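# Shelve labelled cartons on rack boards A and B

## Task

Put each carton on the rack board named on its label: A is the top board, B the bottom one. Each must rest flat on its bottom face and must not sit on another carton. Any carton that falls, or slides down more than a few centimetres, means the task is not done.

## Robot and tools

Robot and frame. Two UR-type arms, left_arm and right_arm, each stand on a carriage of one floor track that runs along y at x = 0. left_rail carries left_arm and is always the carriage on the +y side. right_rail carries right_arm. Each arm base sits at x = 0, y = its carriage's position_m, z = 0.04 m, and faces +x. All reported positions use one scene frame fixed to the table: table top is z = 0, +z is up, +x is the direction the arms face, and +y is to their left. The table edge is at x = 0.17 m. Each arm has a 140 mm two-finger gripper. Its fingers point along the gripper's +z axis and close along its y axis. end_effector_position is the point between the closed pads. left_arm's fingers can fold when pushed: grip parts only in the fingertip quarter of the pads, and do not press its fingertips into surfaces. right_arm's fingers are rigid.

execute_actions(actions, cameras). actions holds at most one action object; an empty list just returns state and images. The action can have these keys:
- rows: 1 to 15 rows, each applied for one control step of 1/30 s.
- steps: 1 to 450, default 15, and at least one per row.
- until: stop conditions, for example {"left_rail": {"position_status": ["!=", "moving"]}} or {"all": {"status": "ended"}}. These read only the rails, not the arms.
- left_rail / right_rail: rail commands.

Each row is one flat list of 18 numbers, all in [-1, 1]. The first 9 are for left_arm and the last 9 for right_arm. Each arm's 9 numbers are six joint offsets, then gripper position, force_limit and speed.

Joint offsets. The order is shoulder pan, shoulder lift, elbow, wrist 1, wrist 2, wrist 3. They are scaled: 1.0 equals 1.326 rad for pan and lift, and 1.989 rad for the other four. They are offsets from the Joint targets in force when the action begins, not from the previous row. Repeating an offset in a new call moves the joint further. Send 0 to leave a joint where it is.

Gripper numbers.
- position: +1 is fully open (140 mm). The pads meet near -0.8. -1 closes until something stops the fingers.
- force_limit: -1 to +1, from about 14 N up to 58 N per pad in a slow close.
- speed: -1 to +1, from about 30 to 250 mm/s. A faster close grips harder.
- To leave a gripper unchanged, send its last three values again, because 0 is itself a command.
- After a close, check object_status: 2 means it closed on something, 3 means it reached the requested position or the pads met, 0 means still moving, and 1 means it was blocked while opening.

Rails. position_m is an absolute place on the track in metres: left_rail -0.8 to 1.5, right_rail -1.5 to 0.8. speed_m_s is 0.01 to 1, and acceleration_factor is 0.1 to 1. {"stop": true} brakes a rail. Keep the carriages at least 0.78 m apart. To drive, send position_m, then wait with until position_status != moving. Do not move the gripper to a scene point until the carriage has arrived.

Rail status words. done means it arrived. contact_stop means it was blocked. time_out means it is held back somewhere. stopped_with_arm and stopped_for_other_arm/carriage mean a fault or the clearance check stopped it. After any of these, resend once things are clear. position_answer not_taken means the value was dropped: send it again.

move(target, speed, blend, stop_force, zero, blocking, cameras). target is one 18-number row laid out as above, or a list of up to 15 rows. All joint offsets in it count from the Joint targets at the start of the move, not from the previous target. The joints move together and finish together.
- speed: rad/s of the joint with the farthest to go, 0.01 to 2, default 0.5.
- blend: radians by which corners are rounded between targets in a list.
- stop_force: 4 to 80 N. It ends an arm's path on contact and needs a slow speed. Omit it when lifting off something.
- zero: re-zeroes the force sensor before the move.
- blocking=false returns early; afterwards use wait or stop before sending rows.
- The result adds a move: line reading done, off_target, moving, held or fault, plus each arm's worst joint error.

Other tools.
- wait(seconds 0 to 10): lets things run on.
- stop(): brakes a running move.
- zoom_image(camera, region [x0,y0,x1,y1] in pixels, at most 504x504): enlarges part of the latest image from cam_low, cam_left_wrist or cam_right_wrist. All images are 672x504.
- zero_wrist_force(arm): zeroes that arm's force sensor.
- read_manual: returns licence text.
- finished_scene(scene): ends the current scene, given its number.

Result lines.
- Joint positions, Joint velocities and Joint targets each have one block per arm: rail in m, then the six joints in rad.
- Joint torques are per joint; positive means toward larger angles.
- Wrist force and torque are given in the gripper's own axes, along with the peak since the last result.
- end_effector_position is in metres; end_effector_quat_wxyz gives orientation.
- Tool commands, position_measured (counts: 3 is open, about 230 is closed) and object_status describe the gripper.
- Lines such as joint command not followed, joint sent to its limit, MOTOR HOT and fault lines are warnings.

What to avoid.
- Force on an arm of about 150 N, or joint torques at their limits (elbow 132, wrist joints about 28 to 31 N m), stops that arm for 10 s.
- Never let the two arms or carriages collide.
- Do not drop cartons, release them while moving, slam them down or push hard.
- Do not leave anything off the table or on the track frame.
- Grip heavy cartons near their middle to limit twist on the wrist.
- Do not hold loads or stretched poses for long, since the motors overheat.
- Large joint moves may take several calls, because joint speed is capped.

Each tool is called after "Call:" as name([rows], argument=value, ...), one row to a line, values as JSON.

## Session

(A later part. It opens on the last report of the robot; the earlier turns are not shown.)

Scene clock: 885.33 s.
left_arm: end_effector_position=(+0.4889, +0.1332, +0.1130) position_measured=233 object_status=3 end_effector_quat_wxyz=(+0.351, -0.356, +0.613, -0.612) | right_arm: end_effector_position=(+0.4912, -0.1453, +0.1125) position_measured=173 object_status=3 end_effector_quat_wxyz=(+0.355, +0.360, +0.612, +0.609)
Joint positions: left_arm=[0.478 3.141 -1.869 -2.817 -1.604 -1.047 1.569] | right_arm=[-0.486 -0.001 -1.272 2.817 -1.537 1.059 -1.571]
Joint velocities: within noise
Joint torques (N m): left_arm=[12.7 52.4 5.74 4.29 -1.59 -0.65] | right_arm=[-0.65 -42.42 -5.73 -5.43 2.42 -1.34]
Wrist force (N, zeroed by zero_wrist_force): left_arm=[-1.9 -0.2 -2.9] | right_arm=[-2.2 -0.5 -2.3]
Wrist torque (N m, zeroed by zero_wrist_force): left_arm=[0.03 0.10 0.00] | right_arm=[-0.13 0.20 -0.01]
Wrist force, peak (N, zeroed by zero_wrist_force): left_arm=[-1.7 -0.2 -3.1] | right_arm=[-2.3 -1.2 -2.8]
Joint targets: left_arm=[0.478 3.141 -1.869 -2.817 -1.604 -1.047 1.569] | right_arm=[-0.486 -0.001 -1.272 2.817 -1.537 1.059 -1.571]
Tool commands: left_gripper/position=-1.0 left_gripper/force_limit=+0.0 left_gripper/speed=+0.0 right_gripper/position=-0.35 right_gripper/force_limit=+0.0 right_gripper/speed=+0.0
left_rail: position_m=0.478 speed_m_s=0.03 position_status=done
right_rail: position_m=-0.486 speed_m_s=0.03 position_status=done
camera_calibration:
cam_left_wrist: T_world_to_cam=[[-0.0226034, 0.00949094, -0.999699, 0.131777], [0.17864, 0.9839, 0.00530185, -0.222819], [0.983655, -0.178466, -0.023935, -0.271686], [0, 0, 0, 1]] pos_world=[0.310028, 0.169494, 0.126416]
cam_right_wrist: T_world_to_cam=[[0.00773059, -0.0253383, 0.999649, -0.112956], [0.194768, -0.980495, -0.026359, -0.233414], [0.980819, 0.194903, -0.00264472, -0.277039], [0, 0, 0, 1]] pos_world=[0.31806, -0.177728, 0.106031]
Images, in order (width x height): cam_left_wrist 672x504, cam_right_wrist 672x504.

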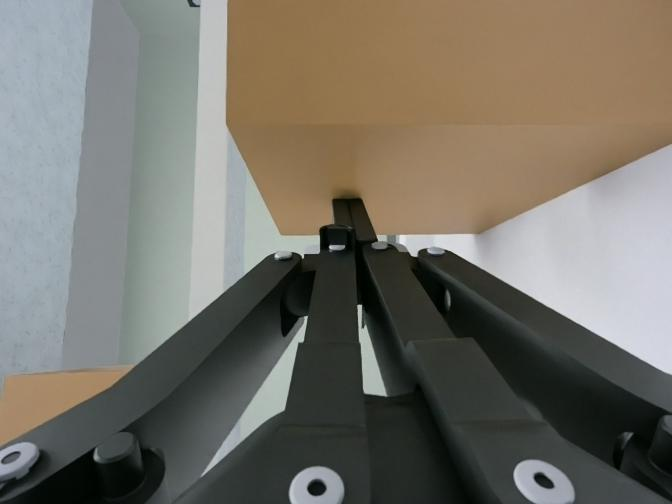

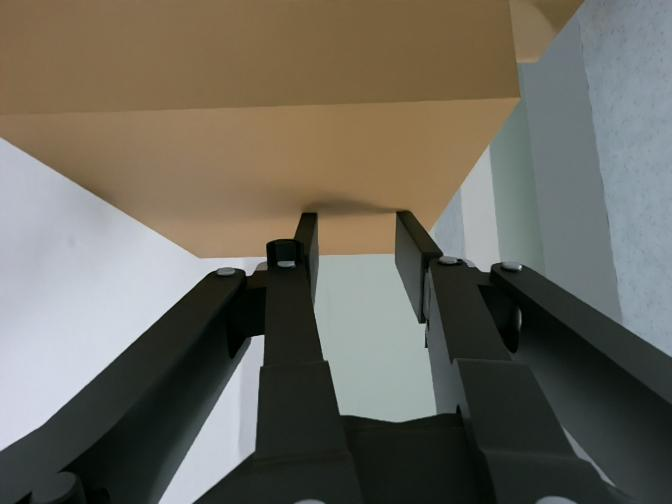

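Call:
execute_actions([
  {"left_rail":{"position_m":0.4745,"speed_m_s":0.02},"right_rail":{"position_m":-0.4825,"speed_m_s":0.02},"steps":150,"until":{"all":{"status":"ended"}}},
], cameras=[])

Scene clock: 889.53 s.
left_arm: end_effector_position=(+0.4890, +0.1298, +0.1130) position_measured=233 object_status=3 end_effector_quat_wxyz=(+0.351, -0.356, +0.613, -0.612) | right_arm: end_effector_position=(+0.4912, -0.1419, +0.1125) position_measured=173 object_status=3 end_effector_quat_wxyz=(+0.355, +0.360, +0.612, +0.609)
Joint positions: left_arm=[0.475 3.141 -1.869 -2.817 -1.604 -1.047 1.569] | right_arm=[-0.483 -0.001 -1.272 2.817 -1.537 1.059 -1.571]
Joint velocities: within noise
Joint torques (N m): left_arm=[-3.32 50.88 10.92 3.28 5.39 -0.78] | right_arm=[5.9 -41.67 -11.75 -4.51 -2.13 -1.38]
Wrist force (N, zeroed by zero_wrist_force): left_arm=[-20.9 -2.1 -16.7] | right_arm=[-20.6 0.6 -14.3]
Wrist torque (N m, zeroed by zero_wrist_force): left_arm=[0.03 -0.57 -0.02] | right_arm=[-0.14 -0.10 -0.02]
Wrist force, peak (N, zeroed by zero_wrist_force): left_arm=[-20.9 -2.1 -16.7] | right_arm=[-20.6 0.6 -14.3]
Joint targets: left_arm=[0.474 3.141 -1.869 -2.817 -1.604 -1.047 1.569] | right_arm=[-0.482 -0.001 -1.272 2.817 -1.537 1.059 -1.571]
Tool commands: left_gripper/position=-1.0 left_gripper/force_limit=+0.0 left_gripper/speed=+0.0 right_gripper/position=-0.35 right_gripper/force_limit=+0.0 right_gripper/speed=+0.0
left_rail: position_m=0.475 position_m_goal=0.474 speed_m_s=0.02 position_status=done
right_rail: position_m=-0.483 position_m_goal=-0.482 speed_m_s=0.02 position_status=done
No camera images: "cameras" was empty.

Call:
execute_actions([
  {"left_rail":{"position_m":0.472,"speed_m_s":0.02},"right_rail":{"position_m":-0.480,"speed_m_s":0.02},"steps":150,"until":{"all":{"status":"ended"}}},
], cameras=[])

Call:
move([
  [0,0.3099,0.0164,-0.2189,0,0,-1,0,0,0,-0.3099,-0.0164,0.2189,0,0,-0.35,0,0],
  [0,0.5504,0.0701,-0.4329,0,0,-1,0,0,0,-0.5504,-0.0701,0.4329,0,0,-0.35,0,0],
  [0,0.6041,0.1486,-0.5472,0,0,-1,0,0,0,-0.6041,-0.1486,0.5472,0,0,-0.35,0,0],
], speed=0.15, blend=0.03)

Scene clock: 901.13 s.
left_arm: end_effector_position=(+0.4889, +0.1272, +0.1130) position_measured=233 object_status=3 end_effector_quat_wxyz=(+0.351, -0.356, +0.613, -0.612) | right_arm: end_effector_position=(+0.4912, -0.1394, +0.1125) position_measured=173 object_status=3 end_effector_quat_wxyz=(+0.355, +0.360, +0.612, +0.609)
Joint positions: left_arm=[0.472 3.141 -1.869 -2.817 -1.604 -1.047 1.569] | right_arm=[-0.48 -0.001 -1.272 2.817 -1.537 1.059 -1.571]
Joint velocities: within noise
Joint torques (N m): left_arm=[-27.41 49.06 17.51 2.11 12.21 -1.04] | right_arm=[16.83 -41.44 -10.25 -3.42 -10.98 -1.24]
Wrist force (N, zeroed by zero_wrist_force): left_arm=[-55.5 -4.2 -37.3] | right_arm=[-56.4 2.3 -33.2]
Wrist torque (N m, zeroed by zero_wrist_force): left_arm=[0.12 -1.60 -0.04] | right_arm=[-0.19 -0.85 -0.03]
Wrist force, peak (N, zeroed by zero_wrist_force): left_arm=[-55.5 -4.2 -37.3] | right_arm=[-56.4 2.3 -33.2]
Joint targets: left_arm=[0.472 3.141 -1.869 -2.817 -1.604 -1.047 1.569] | right_arm=[-0.480 -0.001 -1.272 2.817 -1.537 1.059 -1.571]
Tool commands: left_gripper/position=-1.0 left_gripper/force_limit=+0.0 left_gripper/speed=+0.0 right_gripper/position=-0.35 right_gripper/force_limit=+0.0 right_gripper/speed=+0.0
left_rail: position_m=0.472 speed_m_s=0.02 position_status=done
right_rail: position_m=-0.480 speed_m_s=0.02 position_status=done
No camera images: "cameras" was empty.

Scene clock: 908.87 s.
left_arm: end_effector_position=(+0.5148, +0.1271, +0.3904) position_measured=233 object_status=3 end_effector_quat_wxyz=(+0.353, -0.353, +0.612, -0.613) | right_arm: end_effector_position=(+0.5173, -0.1393, +0.3898) position_measured=173 object_status=3 end_effector_quat_wxyz=(+0.357, +0.357, +0.610, +0.610)
Joint positions: left_arm=[0.472 3.141 -1.068 -2.522 -2.692 -1.047 1.569] | right_arm=[-0.48 -0.001 -2.072 2.522 -0.449 1.059 -1.571]
Joint velocities: within noise
Joint torques (N m): left_arm=[-28.06 27.6 65.08 1.02 12.39 -0.85] | right_arm=[42.43 -16.94 -51.94 -0.45 -29.13 -1.41]
Wrist force (N, zeroed by zero_wrist_force): left_arm=[-54.3 7.3 -31.1] | right_arm=[-56.2 -8.5 -27.2]
Wrist torque (N m, zeroed by zero_wrist_force): left_arm=[-0.17 -1.53 0.10] | right_arm=[0.03 -1.05 -0.27]
Wrist force, peak (N, zeroed by zero_wrist_force): left_arm=[-55.4 -4.1 -37.6] | right_arm=[-56.9 2.5 -33.2]
Joint targets: left_arm=[0.472 3.141 -1.068 -2.521 -2.692 -1.047 1.569] | right_arm=[-0.480 -0.001 -2.072 2.522 -0.449 1.059 -1.571]
left_rail: position_m=0.472 speed_m_s=0.02 position_status=done
right_rail: position_m=-0.480 speed_m_s=0.02 position_status=done
move: done
camera_calibration:
cam_left_wrist: T_world_to_cam=[[-0.0144024, 0.00948552, -0.999851, 0.405542], [0.178592, 0.9839, 0.00676165, -0.223508], [0.983818, -0.178468, -0.0158646, -0.294822], [0, 0, 0, 1]] pos_world=[0.335808, 0.163446, 0.402316]
cam_right_wrist: T_world_to_cam=[[-0.000472294, -0.0253332, 0.999679, -0.385972], [0.194993, -0.980492, -0.0247549, -0.226051], [0.980804, 0.194919, 0.00540289, -0.306263], [0, 0, 0, 1]] pos_world=[0.34428, -0.171722, 0.381907]

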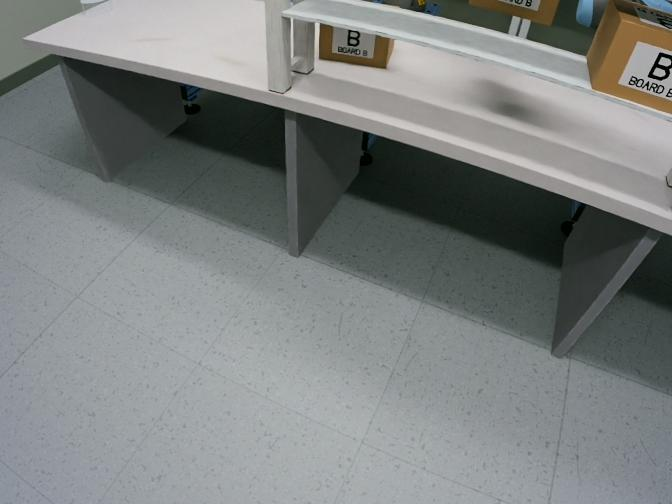

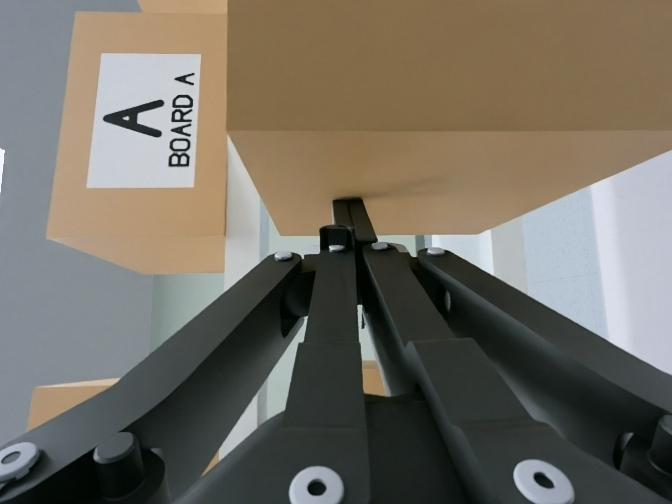

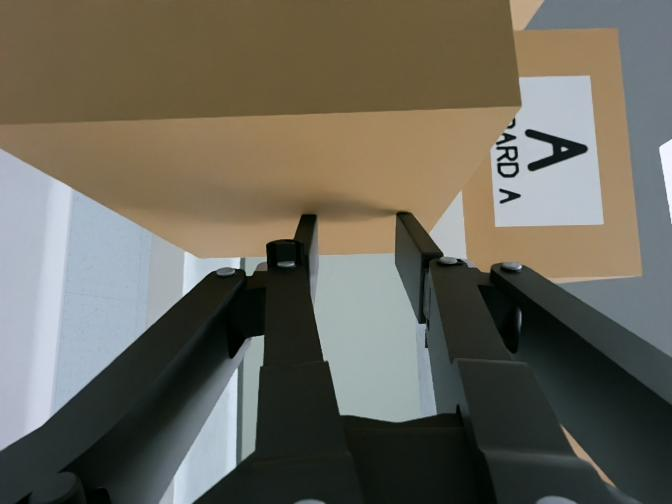

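Call:
move([
  [0,-0.1553,0.0551,0.0489,0,0,-1,0,0,0,0.1553,-0.0551,-0.0489,0,0,-0.35,0,0],
  [0,-0.2866,0.1194,0.0721,0,0,-1,0,0,0,0.2866,-0.1194,-0.0721,0,0,-0.35,0,0],
  [0,-0.3633,0.1668,0.0760,0,0,-1,0,0,0,0.3633,-0.1668,-0.0760,0,0,-0.35,0,0],
], speed=0.15, blend=0.03)

Call:
move(target=[0,-0.0106,-0.0059,0.0129,0,0,-1,0,0,0,0.0106,0.0059,-0.0129,0,0,-0.35,0,0], speed=0.04, stop_force=10, cameras=[])

Call:
move(target=[0,-0.0040,-0.0022,0.0048,0,0,-1,0,0,0,0.0040,0.0022,-0.0048,0,0,-0.35,0,0], speed=0.03, stop_force=9, cameras=[])

Scene clock: 922.40 s.
left_arm: end_effector_position=(+0.7544, +0.1270, +0.3923) position_measured=233 object_status=3 end_effector_quat_wxyz=(+0.353, -0.353, +0.612, -0.613) | right_arm: end_effector_position=(+0.7569, -0.1395, +0.3915) position_measured=173 object_status=3 end_effector_quat_wxyz=(+0.358, +0.357, +0.610, +0.610)
Joint positions: left_arm=[0.472 3.141 -1.55 -2.19 -2.541 -1.047 1.569] | right_arm=[-0.48 -0.001 -1.591 2.19 -0.6 1.059 -1.571]
Joint velocities: within noise
Joint torques (N m): left_arm=[-30.96 30.51 62.09 9.22 12.13 -1.04] | right_arm=[42.17 -37.03 -49.42 -9.8 -25.66 -0.88]
Wrist force (N, zeroed by zero_wrist_force): left_arm=[-47.8 7.8 -27.7] | right_arm=[-49.8 -8.4 -24.5]
Wrist torque (N m, zeroed by zero_wrist_force): left_arm=[-0.23 -1.41 0.11] | right_arm=[0.10 -0.95 -0.20]
Wrist force, peak (N, zeroed by zero_wrist_force): left_arm=[-54.1 7.8 -31.2] | right_arm=[-56.4 -9.6 -28.3]
Joint targets: left_arm=[0.472 3.141 -1.550 -2.190 -2.541 -1.047 1.569] | right_arm=[-0.480 -0.001 -1.591 2.190 -0.600 1.059 -1.571]
left_rail: position_m=0.472 speed_m_s=0.02 position_status=done
right_rail: position_m=-0.480 speed_m_s=0.02 position_status=done
move: done
camera_calibration:
cam_left_wrist: T_world_to_cam=[[-0.0131868, 0.00948438, -0.999868, 0.409964], [0.178569, 0.983903, 0.00697786, -0.26625], [0.983839, -0.178454, -0.0146682, -0.531023], [0, 0, 0, 1]] pos_world=[0.575391, 0.163313, 0.403979]
cam_right_wrist: T_world_to_cam=[[-0.00168699, -0.0253322, 0.999678, -0.386629], [0.195035, -0.98049, -0.0245168, -0.272995], [0.980795, 0.19493, 0.00659473, -0.541686], [0, 0, 0, 1]] pos_world=[0.583874, -0.171872, 0.383384]

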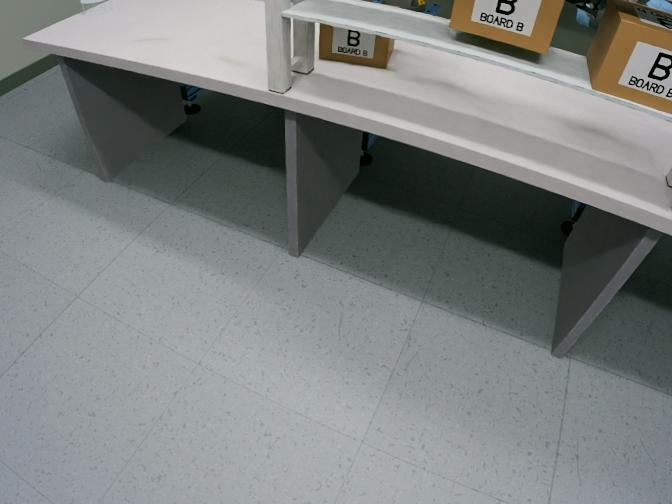

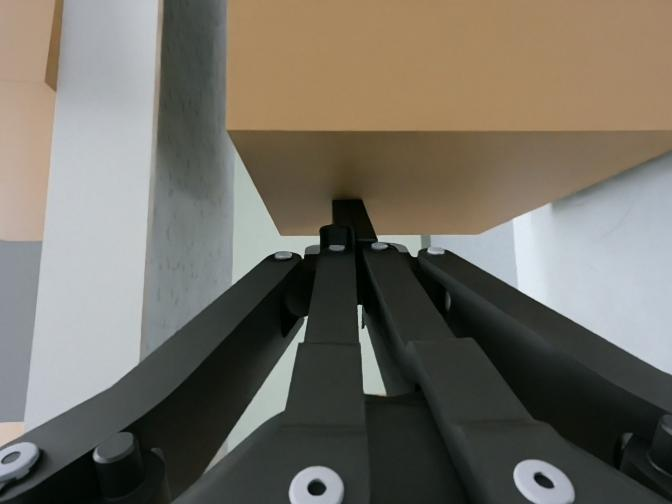

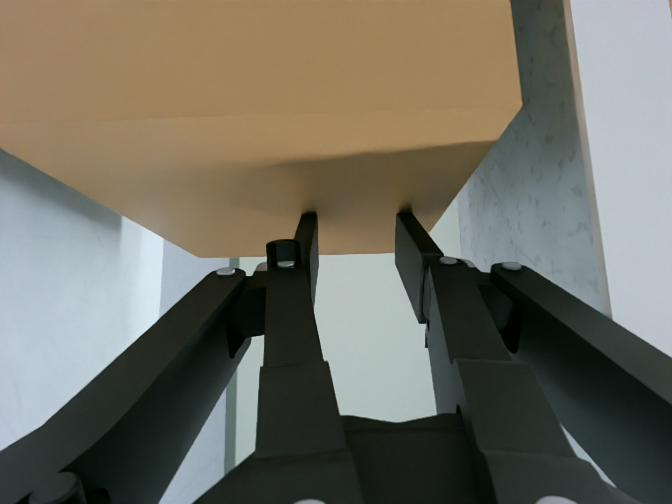

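Scene clock: 923.97 s.
left_arm: end_effector_position=(+0.7547, +0.1270, +0.3803) position_measured=233 object_status=3 end_effector_quat_wxyz=(+0.353, -0.353, +0.612, -0.613) | right_arm: end_effector_position=(+0.7571, -0.1395, +0.3795) position_measured=173 object_status=3 end_effector_quat_wxyz=(+0.358, +0.357, +0.610, +0.610)
Joint positions: left_arm=[0.472 3.141 -1.564 -2.201 -2.516 -1.047 1.569] | right_arm=[-0.48 -0.001 -1.577 2.202 -0.626 1.059 -1.571]
Joint velocities: within noise
Joint torques (N m): left_arm=[-42.56 29.56 41.14 9.38 12.58 -1] | right_arm=[41.33 -33.21 -33.8 -9.88 -24.09 -1.34]
Wrist force (N, zeroed by zero_wrist_force): left_arm=[-47.8 7.3 -27.6] | right_arm=[-50.0 -7.9 -24.4]
Wrist torque (N m, zeroed by zero_wrist_force): left_arm=[-0.24 -1.45 0.11] | right_arm=[0.12 -0.92 -0.21]
Wrist force, peak (N, zeroed by zero_wrist_force): left_arm=[-48.2 7.7 -27.8] | right_arm=[-50.4 -8.4 -24.6]
Joint targets: left_arm=[0.472 3.141 -1.564 -2.201 -2.516 -1.047 1.569] | right_arm=[-0.480 -0.001 -1.577 2.202 -0.626 1.059 -1.571]
left_rail: position_m=0.472 speed_m_s=0.02 position_status=done
right_rail: position_m=-0.480 speed_m_s=0.02 position_status=done
move: done
No camera images: "cameras" was empty.

Scene clock: 925.30 s.
left_arm: end_effector_position=(+0.7546, +0.1270, +0.3758) position_measured=233 object_status=3 end_effector_quat_wxyz=(+0.353, -0.353, +0.612, -0.613) | right_arm: end_effector_position=(+0.7571, -0.1395, +0.3750) position_measured=173 object_status=3 end_effector_quat_wxyz=(+0.358, +0.357, +0.610, +0.610)
Joint positions: left_arm=[0.472 3.141 -1.569 -2.206 -2.506 -1.047 1.569] | right_arm=[-0.48 -0.001 -1.571 2.206 -0.635 1.059 -1.571]
Joint velocities: within noise
Joint torques (N m): left_arm=[-51.91 28.57 40.01 8.9 12.61 -1] | right_arm=[41.03 -32.45 -33.35 -9.76 -22.44 -1.28]
Wrist force (N, zeroed by zero_wrist_force): left_arm=[-47.4 8.0 -27.6] | right_arm=[-50.1 -8.4 -24.5]
Wrist torque (N m, zeroed by zero_wrist_force): left_arm=[-0.18 -1.50 0.11] | right_arm=[0.12 -0.91 -0.20]
Wrist force, peak (N, zeroed by zero_wrist_force): left_arm=[-48.1 7.2 -27.8] | right_arm=[-50.2 -8.1 -24.9]
Joint targets: left_arm=[0.472 3.141 -1.569 -2.206 -2.506 -1.047 1.569] | right_arm=[-0.480 -0.001 -1.571 2.206 -0.635 1.059 -1.571]
left_rail: position_m=0.472 speed_m_s=0.02 position_status=done
right_rail: position_m=-0.480 speed_m_s=0.02 position_status=done
move: done
No camera images: "cameras" was empty.

Call:
move(target=[0,-0.0040,-0.0022,0.0048,0,0,-1,0,0,0,0.0040,0.0022,-0.0048,0,0,-0.35,0,0], speed=0.03, stop_force=9, cameras=[])

Call:
move(target=[0,-0.0040,-0.0022,0.0048,0,0,-1,0,0,0,0.0040,0.0022,-0.0048,0,0,-0.35,0,0], speed=0.03, stop_force=9, cameras=[])

Scene clock: 931.40 s.
left_arm: end_effector_position=(+0.7546, +0.1270, +0.3713) position_measured=233 object_status=3 end_effector_quat_wxyz=(+0.353, -0.353, +0.612, -0.613) | right_arm: end_effector_position=(+0.7570, -0.1395, +0.3705) position_measured=173 object_status=3 end_effector_quat_wxyz=(+0.358, +0.357, +0.610, +0.610)
Joint positions: left_arm=[0.472 3.141 -1.575 -2.21 -2.496 -1.047 1.569] | right_arm=[-0.48 -0.001 -1.566 2.21 -0.645 1.059 -1.571]
Joint velocities: within noise
Joint torques (N m): left_arm=[-56.89 29.14 41.74 9.01 12.79 -1.16] | right_arm=[41.97 -34.85 -33.25 -9.57 -16.97 -1.16]
Wrist force (N, zeroed by zero_wrist_force): left_arm=[-47.3 7.8 -28.0] | right_arm=[-50.0 -8.0 -24.6]
Wrist torque (N m, zeroed by zero_wrist_force): left_arm=[-0.21 -1.53 0.11] | right_arm=[0.17 -0.94 -0.20]
Wrist force, peak (N, zeroed by zero_wrist_force): left_arm=[-48.4 7.2 -27.7] | right_arm=[-50.5 -8.3 -24.5]
Joint targets: left_arm=[0.472 3.141 -1.575 -2.210 -2.496 -1.047 1.569] | right_arm=[-0.480 -0.001 -1.566 2.210 -0.645 1.059 -1.571]
left_rail: position_m=0.472 speed_m_s=0.02 position_status=done
right_rail: position_m=-0.480 speed_m_s=0.02 position_status=done
move: done
No camera images: "cameras" was empty.

Scene clock: 932.73 s.
left_arm: end_effector_position=(+0.7545, +0.1270, +0.3668) position_measured=233 object_status=3 end_effector_quat_wxyz=(+0.353, -0.353, +0.612, -0.613) | right_arm: end_effector_position=(+0.7569, -0.1395, +0.3660) position_measured=173 object_status=3 end_effector_quat_wxyz=(+0.358, +0.357, +0.610, +0.610)
Joint positions: left_arm=[0.472 3.141 -1.58 -2.215 -2.487 -1.047 1.569] | right_arm=[-0.48 -0.001 -1.561 2.215 -0.655 1.059 -1.571]
Joint velocities: within noise
Joint torques (N m): left_arm=[-55.3 30.66 39.35 8.93 12.51 -0.89] | right_arm=[40.95 -33.55 -32.83 -9.58 -15.19 -0.97]
Wrist force (N, zeroed by zero_wrist_force): left_arm=[-47.9 7.5 -27.5] | right_arm=[-50.2 -7.8 -24.2]
Wrist torque (N m, zeroed by zero_wrist_force): left_arm=[-0.18 -1.45 0.10] | right_arm=[0.12 -0.86 -0.21]
Wrist force, peak (N, zeroed by zero_wrist_force): left_arm=[-48.2 7.2 -27.7] | right_arm=[-50.3 -8.2 -24.4]
Joint targets: left_arm=[0.472 3.141 -1.580 -2.215 -2.487 -1.047 1.569] | right_arm=[-0.480 -0.001 -1.561 2.215 -0.655 1.059 -1.571]
left_rail: position_m=0.472 speed_m_s=0.02 position_status=done
right_rail: position_m=-0.480 speed_m_s=0.02 position_status=done
move: done
No camera images: "cameras" was empty.

Call:
move(target=[0,-0.004,-0.0022,0.0048,0,0,-1,0,0,0,0.004,0.0022,-0.0048,0,0,-0.35,0,0], speed=0.03, stop_force=9, cameras=[])

Scene clock: 961.50 s.
left_arm: end_effector_position=(+0.7543, +0.1270, +0.3624) position_measured=233 object_status=3 end_effector_quat_wxyz=(+0.353, -0.353, +0.612, -0.613) | right_arm: end_effector_position=(+0.7568, -0.1395, +0.3616) position_measured=173 object_status=3 end_effector_quat_wxyz=(+0.358, +0.357, +0.610, +0.610)
Joint positions: left_arm=[0.472 3.141 -1.585 -2.219 -2.477 -1.047 1.569] | right_arm=[-0.48 -0.001 -1.556 2.219 -0.664 1.059 -1.571]
Joint velocities: within noise
Joint torques (N m): left_arm=[-53.11 29.87 39.12 9.35 12.23 -1.02] | right_arm=[40.11 -35.37 -32.82 -9.75 -10.12 -1.12]
Wrist force (N, zeroed by zero_wrist_force): left_arm=[-48.1 7.0 -27.6] | right_arm=[-49.9 -7.4 -24.1]
Wrist torque (N m, zeroed by zero_wrist_force): left_arm=[-0.22 -1.43 0.10] | right_arm=[0.11 -0.93 -0.21]
Wrist force, peak (N, zeroed by zero_wrist_force): left_arm=[-48.2 7.0 -27.7] | right_arm=[-50.5 -8.3 -24.6]
Joint targets: left_arm=[0.472 3.141 -1.585 -2.219 -2.477 -1.047 1.569] | right_arm=[-0.480 -0.001 -1.556 2.219 -0.664 1.059 -1.571]
left_rail: position_m=0.472 speed_m_s=0.02 position_status=done
right_rail: position_m=-0.480 speed_m_s=0.02 position_status=done
move: done
No camera images: "cameras" was empty.

Call:
move(target=[0,-0.004,-0.0022,0.0048,0,0,-1,0,0,0,0.004,0.0022,-0.0048,0,0,-0.35,0,0], speed=0.03, stop_force=9, cameras=["cam_low"])

Scene clock: 967.07 s.
left_arm: end_effector_position=(+0.7541, +0.1270, +0.3579) position_measured=233 object_status=3 end_effector_quat_wxyz=(+0.353, -0.353, +0.612, -0.613) | right_arm: end_effector_position=(+0.7566, -0.1395, +0.3571) position_measured=173 object_status=3 end_effector_quat_wxyz=(+0.358, +0.357, +0.610, +0.610)
Joint positions: left_arm=[0.472 3.141 -1.591 -2.223 -2.468 -1.047 1.569] | right_arm=[-0.48 -0.001 -1.55 2.224 -0.674 1.059 -1.571]
Joint velocities: within noise
Joint torques (N m): left_arm=[-52.82 28.34 35.63 7.66 12.69 -0.78] | right_arm=[41.89 -35.45 -31.61 -9.51 -8.32 -1.23]
Wrist force (N, zeroed by zero_wrist_force): left_arm=[-48.2 3.9 -26.9] | right_arm=[-50.0 -6.9 -23.9]
Wrist torque (N m, zeroed by zero_wrist_force): left_arm=[-0.11 -1.46 0.06] | right_arm=[0.21 -0.96 -0.09]
Wrist force, peak (N, zeroed by zero_wrist_force): left_arm=[-48.1 7.4 -27.8] | right_arm=[-50.3 -8.3 -24.6]
Joint targets: left_arm=[0.472 3.141 -1.591 -2.223 -2.468 -1.047 1.569] | right_arm=[-0.480 -0.001 -1.550 2.223 -0.674 1.059 -1.571]
left_rail: position_m=0.472 speed_m_s=0.02 position_status=done
right_rail: position_m=-0.480 speed_m_s=0.02 position_status=done
move: done
Images, in order (width x height): cam_low 672x504.

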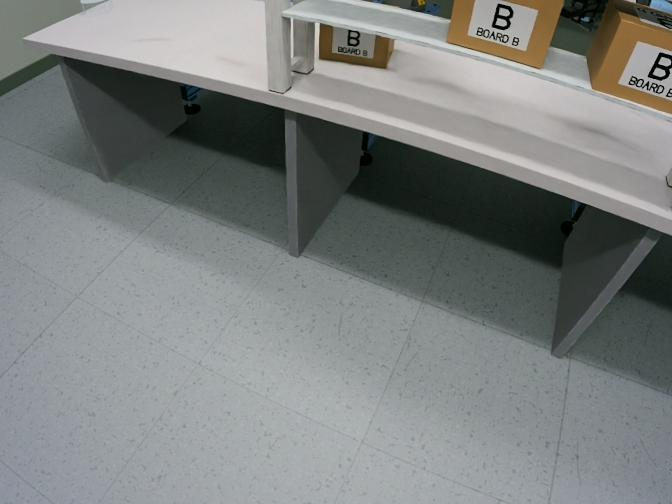

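Call:
move(target=[0,-0.0024,-0.0013,0.0028,0,0,-1,0,0,0,0.0024,0.0013,-0.0028,0,0,-0.35,0,0], speed=0.03, stop_force=9, cameras=[])

Call:
zoom_image(camera="cam_low", region=[380, 0, 672, 160])

Scene clock: 978.20 s.
left_arm: end_effector_position=(+0.7540, +0.1270, +0.3558) position_measured=233 object_status=3 end_effector_quat_wxyz=(+0.353, -0.353, +0.612, -0.613) | right_arm: end_effector_position=(+0.7565, -0.1395, +0.3549) position_measured=173 object_status=3 end_effector_quat_wxyz=(+0.358, +0.357, +0.610, +0.610)
Joint positions: left_arm=[0.472 3.141 -1.593 -2.225 -2.463 -1.047 1.569] | right_arm=[-0.48 -0.001 -1.548 2.226 -0.679 1.059 -1.571]
Joint velocities: within noise
Joint torques (N m): left_arm=[-53.24 62.62 48.38 -0.61 12.83 -0.93] | right_arm=[41.49 -54.07 -41.42 0.51 -8.51 -1.2]
Wrist force (N, zeroed by zero_wrist_force): left_arm=[-48.2 -3.3 -26.4] | right_arm=[-50.2 0.6 -25.4]
Wrist torque (N m, zeroed by zero_wrist_force): left_arm=[0.09 -1.44 -0.05] | right_arm=[0.32 -0.83 0.19]
Wrist force, peak (N, zeroed by zero_wrist_force): left_arm=[-48.5 3.9 -27.2] | right_arm=[-50.6 3.6 -25.0]
Joint targets: left_arm=[0.472 3.141 -1.593 -2.225 -2.463 -1.047 1.569] | right_arm=[-0.480 -0.001 -1.548 2.226 -0.679 1.059 -1.571]
left_rail: position_m=0.472 speed_m_s=0.02 position_status=done
right_rail: position_m=-0.480 speed_m_s=0.02 position_status=done
move: contact (left_arm, right_arm)
No camera images: "cameras" was empty.

Scaled by 1.726.

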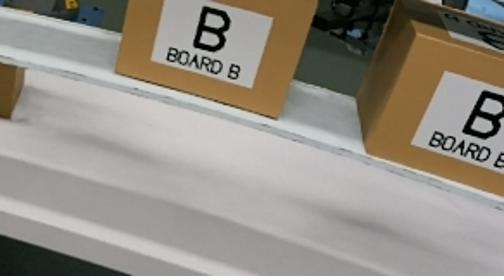

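Call:
move(target=[0,-0.0024,-0.0013,0.0028,0,0,-1,0,0,0,0.0024,0.0013,-0.0028,0,0,-0.35,0,0], speed=0.03, cameras=[])

Call:
execute_actions([
  {"left_rail":{"position_m":0.487,"speed_m_s":0.03},"right_rail":{"position_m":-0.505,"speed_m_s":0.03},"steps":200,"until":{"all":{"status":"ended"}}},
], cameras=["cam_low","cam_left_wrist"])

Scene clock: 983.67 s.
left_arm: end_effector_position=(+0.7539, +0.1270, +0.3533) position_measured=233 object_status=3 end_effector_quat_wxyz=(+0.353, -0.353, +0.612, -0.613) | right_arm: end_effector_position=(+0.7563, -0.1395, +0.3524) position_measured=173 object_status=3 end_effector_quat_wxyz=(+0.358, +0.357, +0.610, +0.610)
Joint positions: left_arm=[0.472 3.141 -1.596 -2.228 -2.458 -1.047 1.569] | right_arm=[-0.48 -0.001 -1.544 2.228 -0.684 1.059 -1.571]
Joint velocities: within noise
Joint torques (N m): left_arm=[-50.83 11.22 22.95 1.37 12.47 -0.72] | right_arm=[41.01 -13.56 -18.28 -1.89 -8.32 -1.11]
Wrist force (N, zeroed by zero_wrist_force): left_arm=[-47.0 -16.1 -35.0] | right_arm=[-49.6 16.2 -31.6]
Wrist torque (N m, zeroed by zero_wrist_force): left_arm=[0.34 -1.32 -0.22] | right_arm=[0.07 -0.75 0.45]
Wrist force, peak (N, zeroed by zero_wrist_force): left_arm=[-46.5 -15.7 -35.9] | right_arm=[-49.5 16.3 -32.2]
Joint targets: left_arm=[0.472 3.141 -1.596 -2.228 -2.458 -1.047 1.569] | right_arm=[-0.480 -0.001 -1.544 2.228 -0.684 1.059 -1.571]
left_rail: position_m=0.472 speed_m_s=0.02 position_status=done
right_rail: position_m=-0.480 speed_m_s=0.02 position_status=done
move: done
No camera images: "cameras" was empty.

Scene clock: 985.17 s.
left_arm: end_effector_position=(+0.7539, +0.1420, +0.3531) position_measured=233 object_status=3 end_effector_quat_wxyz=(+0.353, -0.353, +0.612, -0.613) | right_arm: end_effector_position=(+0.7563, -0.1644, +0.3522) position_measured=173 object_status=3 end_effector_quat_wxyz=(+0.357, +0.357, +0.610, +0.610)
Joint positions: left_arm=[0.487 3.141 -1.596 -2.228 -2.458 -1.047 1.569] | right_arm=[-0.505 -0.001 -1.544 2.228 -0.684 1.059 -1.571]
Joint velocities: within noise
Joint torques (N m): left_arm=[12 66.77 50.88 3.74 -1.82 -0.91] | right_arm=[-13.89 -53.9 -41.07 -2.24 2.91 -1.19]
Wrist force (N, zeroed by zero_wrist_force): left_arm=[-0.3 0.0 -0.6] | right_arm=[-1.9 0.8 0.9]
Wrist torque (N m, zeroed by zero_wrist_force): left_arm=[0.00 0.07 0.00] | right_arm=[0.10 0.46 0.04]
Wrist force, peak (N, zeroed by zero_wrist_force): left_arm=[-46.8 -16.0 -35.4] | right_arm=[-49.6 16.1 -32.3]
Joint targets: left_arm=[0.487 3.141 -1.596 -2.228 -2.458 -1.047 1.569] | right_arm=[-0.505 -0.001 -1.544 2.228 -0.684 1.059 -1.571]
Tool commands: left_gripper/position=-1.0 left_gripper/force_limit=+0.0 left_gripper/speed=+0.0 right_gripper/position=-0.35 right_gripper/force_limit=+0.0 right_gripper/speed=+0.0
left_rail: position_m=0.487 speed_m_s=0.03 position_status=done
right_rail: position_m=-0.505 speed_m_s=0.03 position_status=done
camera_calibration:
cam_left_wrist: T_world_to_cam=[[-0.014265, 0.00948535, -0.999853, 0.371452], [0.178593, 0.9839, 0.00678601, -0.280579], [0.98382, -0.17847, -0.0157293, -0.528032], [0, 0, 0, 1]] pos_world=[0.574896, 0.178301, 0.364996]
Images, in order (width x height): cam_low 672x504, cam_left_wrist 672x504.

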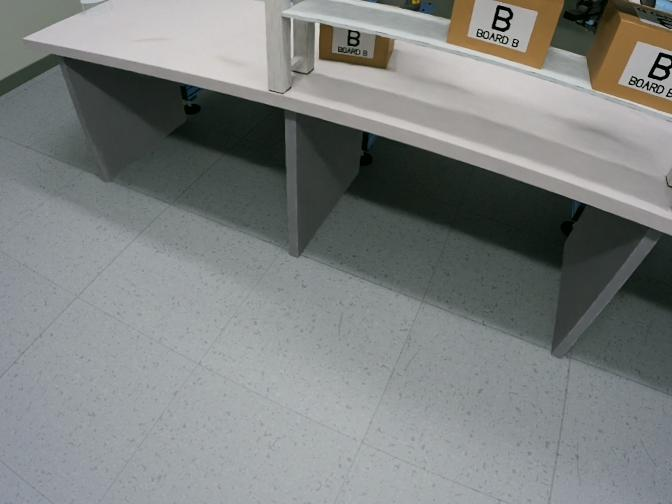

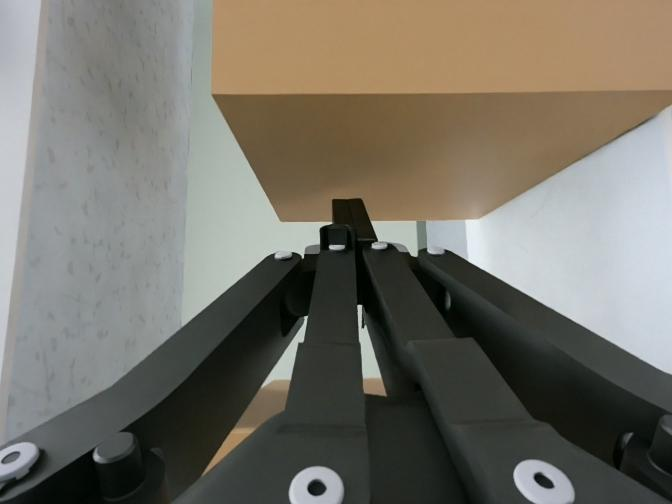

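Call:
move([
  [0,0.2428,-0.0927,-0.0692,0,0,-1,0,0,0,-0.2428,0.0927,0.0692,0,0,-0.35,0,0],
  [0,0.584,-0.1609,-0.2285,0,0,-1,0,0,0,-0.584,0.1609,0.2285,0,0,-0.35,0,0],
  [0,0.5901,0.0507,-0.4441,0,0,-1,0,0,0,-0.5901,-0.0507,0.4441,0,0,-0.35,0,0],
], speed=0.4, blend=0.03, cameras=[])

Call:
execute_actions([
  {"left_rail":{"position_m":0.06,"speed_m_s":0.6,"acceleration_factor":0.4},"right_rail":{"position_m":-1.05,"speed_m_s":0.6,"acceleration_factor":0.4},"steps":200,"until":{"all":{"status":"ended"}}},
])

Scene clock: 996.97 s.
left_arm: end_effector_position=(+0.4343, +0.1422, +0.6604) position_measured=233 object_status=3 end_effector_quat_wxyz=(+0.353, -0.353, +0.612, -0.613) | right_arm: end_effector_position=(+0.4371, -0.1643, +0.6597) position_measured=173 object_status=3 end_effector_quat_wxyz=(+0.357, +0.357, +0.610, +0.610)
Joint positions: left_arm=[0.487 3.141 -0.814 -2.127 -3.341 -1.047 1.569] | right_arm=[-0.505 -0.001 -2.327 2.128 0.199 1.059 -1.571]
Joint velocities: within noise
Joint torques (N m): left_arm=[-9.82 6.4 63.02 -0.44 -1.82 -0.59] | right_arm=[9.05 1.97 -51.21 1.08 2.93 -0.95]
Wrist force (N, zeroed by zero_wrist_force): left_arm=[-0.5 0.1 -0.4] | right_arm=[-2.2 0.2 1.0]
Wrist torque (N m, zeroed by zero_wrist_force): left_arm=[-0.01 0.12 0.01] | right_arm=[0.02 0.53 0.00]
Wrist force, peak (N, zeroed by zero_wrist_force): left_arm=[0.9 3.2 -2.1] | right_arm=[-3.2 0.0 3.0]
Joint targets: left_arm=[0.487 3.141 -0.814 -2.127 -3.341 -1.047 1.569] | right_arm=[-0.505 -0.001 -2.327 2.127 0.199 1.059 -1.571]
left_rail: position_m=0.487 speed_m_s=0.03 position_status=done
right_rail: position_m=-0.505 speed_m_s=0.03 position_status=done
move: done
No camera images: "cameras" was empty.

Scene clock: 1000.07 s.
left_arm: end_effector_position=(+0.4342, -0.2848, +0.6605) position_measured=233 object_status=3 end_effector_quat_wxyz=(+0.353, -0.353, +0.612, -0.613) | right_arm: end_effector_position=(+0.4371, -0.7092, +0.6599) position_measured=173 object_status=3 end_effector_quat_wxyz=(+0.357, +0.357, +0.610, +0.610) end_effector_velocity=(+0.001, +0.000, +0.000) end_effector_angular_velocity=(+0.001, +0.001, +0.001)
Joint positions: left_arm=[0.06 3.141 -0.814 -2.127 -3.341 -1.047 1.569] | right_arm=[-1.05 -0.001 -2.327 2.127 0.199 1.059 -1.571]
Joint velocities: left_arm=[within noise] | right_arm=[-0.001 -0.001 0.001 0 -0.001 -0.001 0.001]
Joint torques (N m): left_arm=[-13.15 7.53 57.99 0.61 -1.86 -0.73] | right_arm=[9.82 3.92 -46.32 0.19 2.89 -1.01]
Wrist force (N, zeroed by zero_wrist_force): left_arm=[-0.7 0.1 -0.3] | right_arm=[-2.2 0.0 1.1]
Wrist torque (N m, zeroed by zero_wrist_force): left_arm=[0.00 0.16 0.00] | right_arm=[-0.03 0.52 0.00]
Wrist force, peak (N, zeroed by zero_wrist_force): left_arm=[-1.6 0.1 -0.8] | right_arm=[-2.8 0.7 0.6]
Joint targets: left_arm=[0.060 3.141 -0.814 -2.127 -3.341 -1.047 1.569] | right_arm=[-1.050 -0.001 -2.327 2.127 0.199 1.059 -1.571]
Tool commands: left_gripper/position=-1.0 left_gripper/force_limit=+0.0 left_gripper/speed=+0.0 right_gripper/position=-0.35 right_gripper/force_limit=+0.0 right_gripper/speed=+0.0
left_rail: position_m=0.060 speed_m_s=0.60 position_status=done
right_rail: position_m=-1.050 speed_m_s=0.60 position_status=done
camera_calibration:
cam_left_wrist: T_world_to_cam=[[-0.0141945, 0.00948534, -0.999854, 0.67824], [0.17859, 0.9839, 0.00679861, 0.19433], [0.983821, -0.178468, -0.01566, -0.28492], [0, 0, 0, 1]] pos_world=[0.255232, -0.248484, 0.672358]
cam_right_wrist: T_world_to_cam=[[-0.000652646, -0.025333, 0.999679, -0.670327], [0.194998, -0.980492, -0.0247195, -0.762535], [0.980803, 0.194919, 0.0055798, -0.118078], [0, 0, 0, 1]] pos_world=[0.264066, -0.741625, 0.651921]

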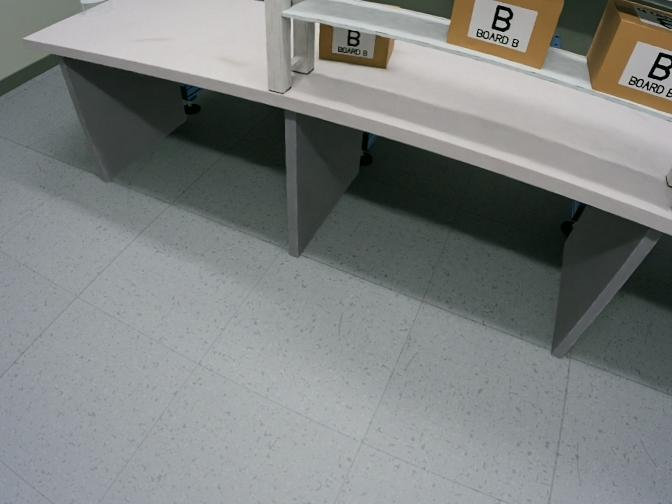

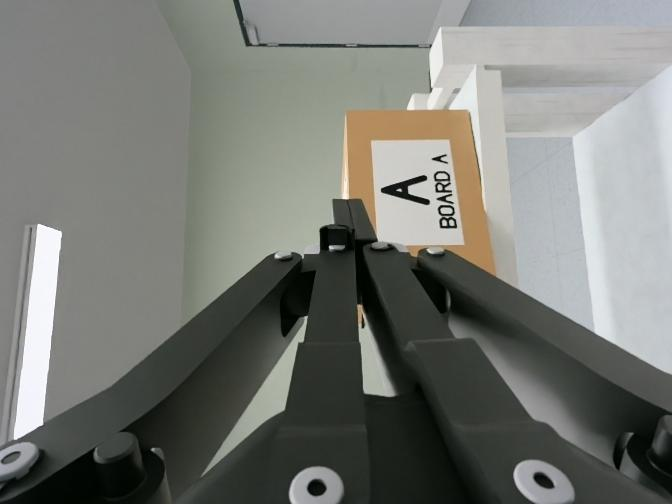

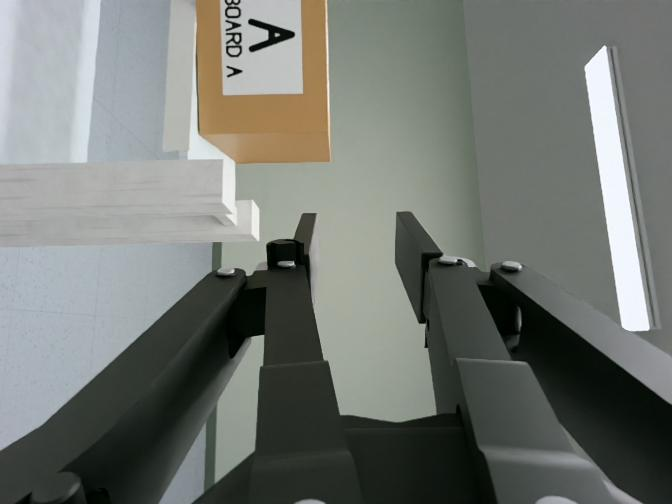

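Call:
move([
  [0,-0.0652,-0.0932,0.1367,0,0,-1,0,0,0,0.0652,0.0932,-0.1367,0,0,-0.35,0,0],
  [0,-0.109,-0.1914,0.264,0,0,-1,0,0,0,0.109,0.1914,-0.264,0,0,-0.35,0,0],
  [0,-0.2449,-0.2767,0.4401,0,0,-1,0,0,0,0.2449,0.2767,-0.4401,0,0,-0.35,0,0],
  [0,-0.4855,-0.3303,0.6541,0,0,-1,0,0,0,0.4855,0.3303,-0.6541,0,0,-0.35,0,0],
  [0,-0.7957,-0.347,0.8775,0,0,-1,0,0,0,0.7957,0.347,-0.8775,0,0,-0.35,0,0],
], speed=0.4, blend=0.03, stop_force=15)

Call:
zero_wrist_force(arm="left_arm")

Call:
zero_wrist_force(arm="right_arm")

Scene clock: 1012.60 s.
left_arm: end_effector_position=(+0.4898, -0.2848, +0.1156) position_measured=233 object_status=3 end_effector_quat_wxyz=(+0.353, -0.353, +0.612, -0.613) | right_arm: end_effector_position=(+0.4919, -0.7093, +0.1150) position_measured=173 object_status=3 end_effector_quat_wxyz=(+0.358, +0.357, +0.610, +0.610)
Joint positions: left_arm=[0.06 3.141 -1.869 -2.817 -1.596 -1.047 1.569] | right_arm=[-1.05 -0.001 -1.272 2.818 -1.546 1.059 -1.571]
Joint velocities: within noise
Joint torques (N m): left_arm=[-12.27 11.34 -5.44 6.23 -1.51 -0.55] | right_arm=[8.23 -15.28 3.75 -6.74 2.95 -0.87]
Wrist force (N, zeroed by zero_wrist_force): left_arm=[-0.1 0.1 -0.5] | right_arm=[-2.4 0.9 1.0]
Wrist torque (N m, zeroed by zero_wrist_force): left_arm=[0.01 0.03 -0.01] | right_arm=[0.22 0.55 0.02]
Wrist force, peak (N, zeroed by zero_wrist_force): left_arm=[0.1 -1.5 -1.5] | right_arm=[-2.9 0.7 0.9]
Joint targets: left_arm=[0.060 3.141 -1.869 -2.817 -1.596 -1.047 1.569] | right_arm=[-1.050 -0.001 -1.272 2.818 -1.546 1.059 -1.571]
left_rail: position_m=0.060 speed_m_s=0.60 position_status=done
right_rail: position_m=-1.050 speed_m_s=0.60 position_status=done
move: done
camera_calibration:
cam_left_wrist: T_world_to_cam=[[-0.0141352, 0.00948513, -0.999855, 0.134186], [0.17859, 0.9839, 0.00680901, 0.188156], [0.983822, -0.178468, -0.0156015, -0.348113], [0, 0, 0, 1]] pos_world=[0.310775, -0.248526, 0.127454]
cam_right_wrist: T_world_to_cam=[[-0.000712138, -0.0253328, 0.999679, -0.125635], [0.194999, -0.980492, -0.0247077, -0.786786], [0.980803, 0.194919, 0.00563812, -0.168813], [0, 0, 0, 1]] pos_world=[0.318906, -0.741715, 0.107106]

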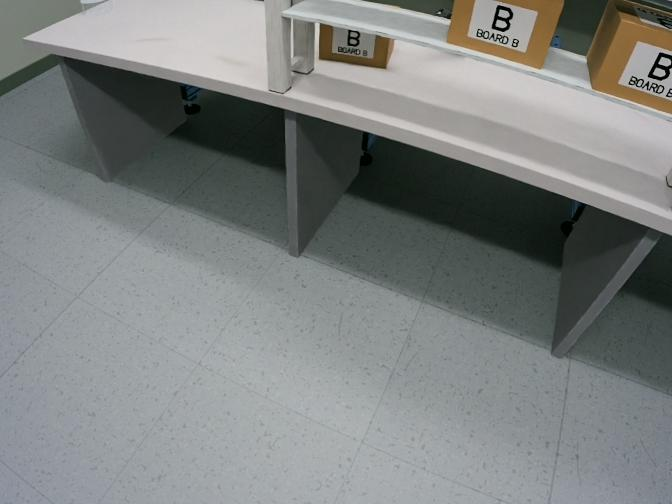

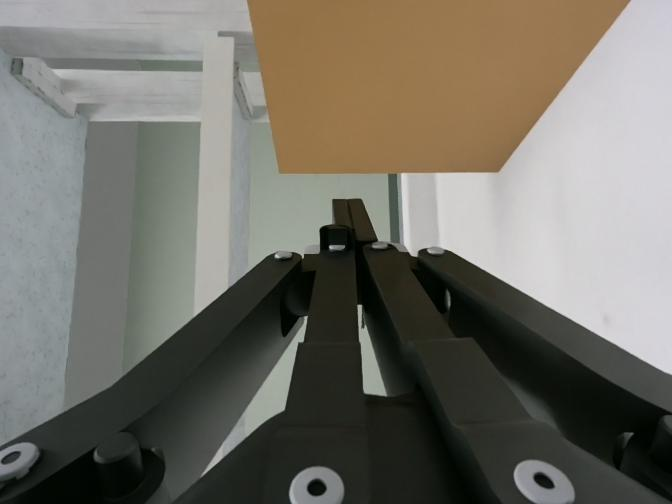

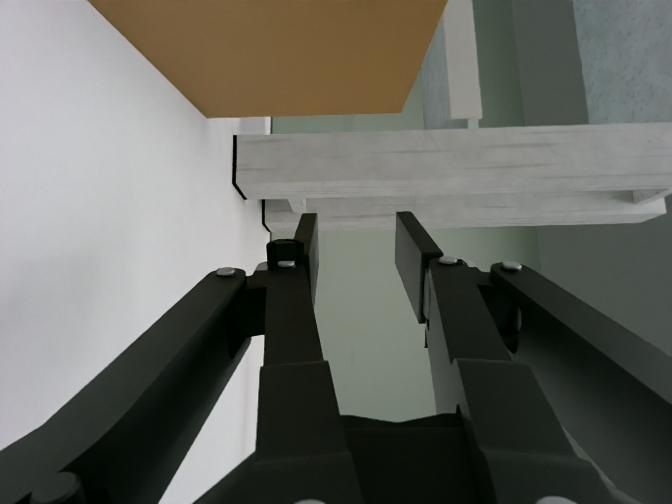

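Wrist force sensor zeroed.

Wrist force sensor zeroed.

Call:
execute_actions([
  {"left_rail":{"position_m":0.012,"speed_m_s":0.05,"acceleration_factor":0.1},"right_rail":{"position_m":-0.992,"speed_m_s":0.05,"acceleration_factor":0.1},"steps":200,"until":{"all":{"status":"ended"}}},
])

Scene clock: 1028.53 s.
left_arm: end_effector_position=(+0.4898, -0.3328, +0.1156) position_measured=233 object_status=3 end_effector_quat_wxyz=(+0.353, -0.353, +0.612, -0.613) | right_arm: end_effector_position=(+0.4919, -0.6513, +0.1150) position_measured=173 object_status=3 end_effector_quat_wxyz=(+0.358, +0.357, +0.610, +0.610)
Joint positions: left_arm=[0.012 3.141 -1.869 -2.817 -1.596 -1.047 1.569] | right_arm=[-0.992 -0.001 -1.272 2.818 -1.546 1.059 -1.571]
Joint velocities: within noise
Joint torques (N m): left_arm=[-13.63 11.24 4.61 5.09 -1.26 -0.58] | right_arm=[8.71 -17.27 -7.6 -5.78 2.97 -0.71]
Wrist force (N, zeroed by zero_wrist_force): left_arm=[-0.3 0.2 0.1] | right_arm=[0.2 0.0 0.2]
Wrist torque (N m, zeroed by zero_wrist_force): left_arm=[0.06 0.07 0.01] | right_arm=[-0.01 -0.05 0.00]
Wrist force, peak (N, zeroed by zero_wrist_force): left_arm=[-0.6 0.0 -0.1] | right_arm=[-0.6 -0.2 -0.2]
Joint targets: left_arm=[0.012 3.141 -1.869 -2.817 -1.596 -1.047 1.569] | right_arm=[-0.992 -0.001 -1.272 2.818 -1.546 1.059 -1.571]
Tool commands: left_gripper/position=-1.0 left_gripper/force_limit=+0.0 left_gripper/speed=+0.0 right_gripper/position=-0.35 right_gripper/force_limit=+0.0 right_gripper/speed=+0.0
left_rail: position_m=0.012 speed_m_s=0.05 position_status=done
right_rail: position_m=-0.992 speed_m_s=0.05 position_status=done
camera_calibration:
cam_left_wrist: T_world_to_cam=[[-0.014137, 0.00948538, -0.999855, 0.134641], [0.17859, 0.9839, 0.00680892, 0.235378], [0.983822, -0.178468, -0.0156034, -0.356678], [0, 0, 0, 1]] pos_world=[0.310775, -0.296521, 0.127454]
cam_right_wrist: T_world_to_cam=[[-0.000709978, -0.0253328, 0.999679, -0.124166], [0.194999, -0.980492, -0.0247081, -0.729928], [0.980803, 0.194919, 0.00563601, -0.180116], [0, 0, 0, 1]] pos_world=[0.318906, -0.683727, 0.107106]

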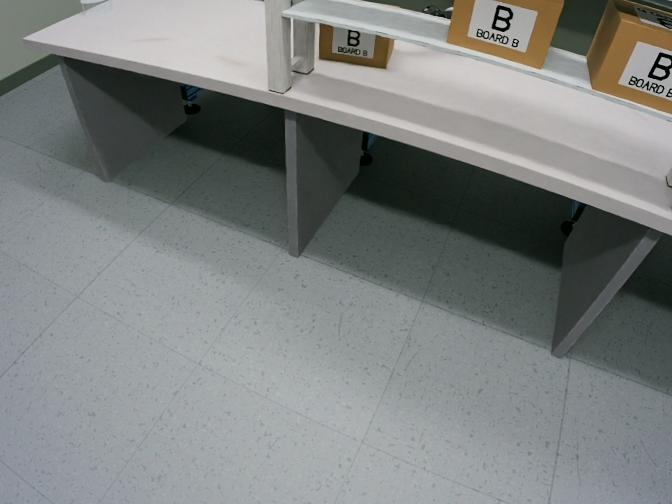

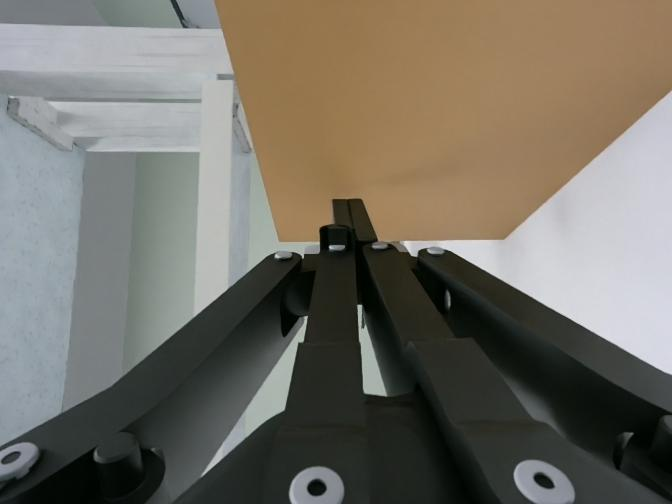

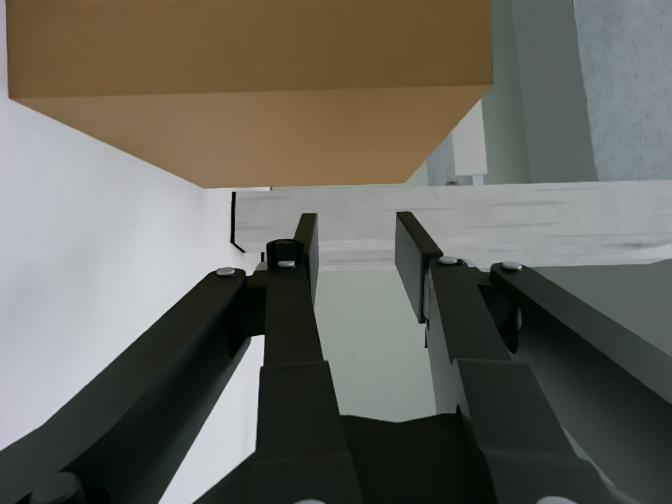

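Call:
execute_actions([
  {"left_rail":{"position_m":0.004,"speed_m_s":0.02},"right_rail":{"position_m":-0.978,"speed_m_s":0.03},"steps":100,"until":{"all":{"status":"ended"}}},
], cameras=["cam_right_wrist","cam_left_wrist"])

Scene clock: 1033.70 s.
left_arm: end_effector_position=(+0.4898, -0.3408, +0.1156) position_measured=233 object_status=3 end_effector_quat_wxyz=(+0.353, -0.353, +0.612, -0.613) | right_arm: end_effector_position=(+0.4920, -0.6373, +0.1150) position_measured=173 object_status=3 end_effector_quat_wxyz=(+0.358, +0.357, +0.610, +0.610)
Joint positions: left_arm=[0.004 3.141 -1.869 -2.817 -1.596 -1.047 1.569] | right_arm=[-0.978 -0.001 -1.272 2.818 -1.546 1.059 -1.571]
Joint velocities: within noise
Joint torques (N m): left_arm=[-12.58 14.34 12.72 4.09 2.31 -0.56] | right_arm=[8.69 -17.57 -9.88 -4.73 3 -0.61]
Wrist force (N, zeroed by zero_wrist_force): left_arm=[-6.6 -0.7 -3.7] | right_arm=[0.3 -0.4 0.1]
Wrist torque (N m, zeroed by zero_wrist_force): left_arm=[0.00 -0.23 0.00] | right_arm=[-0.11 -0.06 0.00]
Wrist force, peak (N, zeroed by zero_wrist_force): left_arm=[-7.0 -0.6 -3.9] | right_arm=[-0.3 -0.5 0.2]
Joint targets: left_arm=[0.004 3.141 -1.869 -2.817 -1.596 -1.047 1.569] | right_arm=[-0.978 -0.001 -1.272 2.818 -1.546 1.059 -1.571]
Tool commands: left_gripper/position=-1.0 left_gripper/force_limit=+0.0 left_gripper/speed=+0.0 right_gripper/position=-0.35 right_gripper/force_limit=+0.0 right_gripper/speed=+0.0
left_rail: position_m=0.004 speed_m_s=0.02 position_status=done
right_rail: position_m=-0.978 speed_m_s=0.03 position_status=done
camera_calibration:
cam_left_wrist: T_world_to_cam=[[-0.0141376, 0.00948445, -0.999855, 0.134717], [0.17854, 0.983909, 0.00680871, 0.243258], [0.983831, -0.178418, -0.0156034, -0.358098], [0, 0, 0, 1]] pos_world=[0.310782, -0.304513, 0.127454]
cam_right_wrist: T_world_to_cam=[[-0.000717996, -0.0253327, 0.999679, -0.123809], [0.194999, -0.980492, -0.0247065, -0.716204], [0.980803, 0.194919, 0.00564385, -0.182851], [0, 0, 0, 1]] pos_world=[0.318911, -0.669728, 0.107107]
Images, in order (width x height): cam_left_wrist 672x504, cam_right_wrist 672x504.

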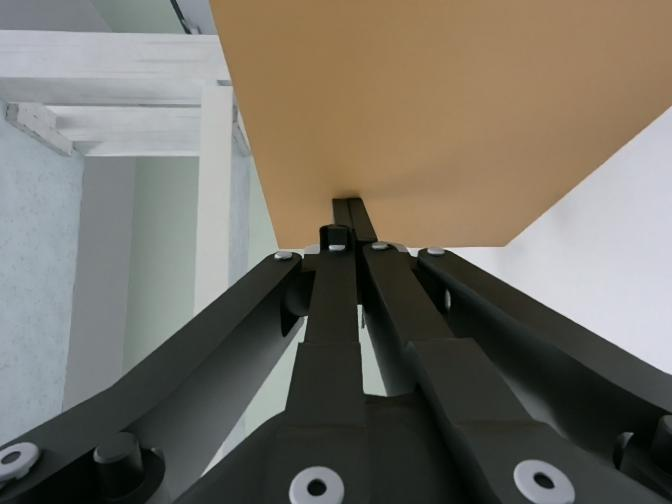

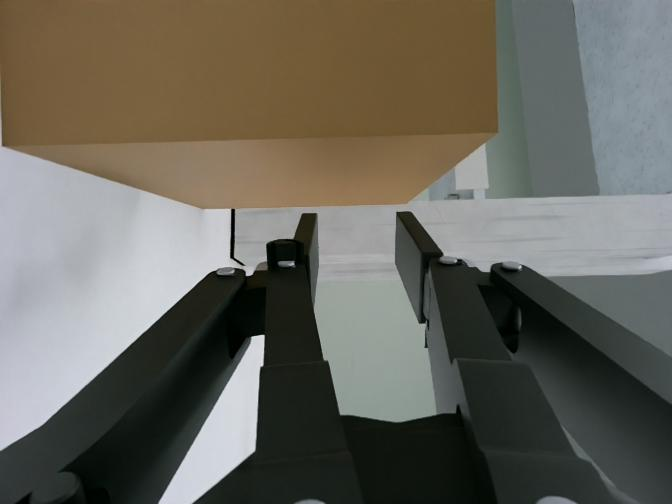

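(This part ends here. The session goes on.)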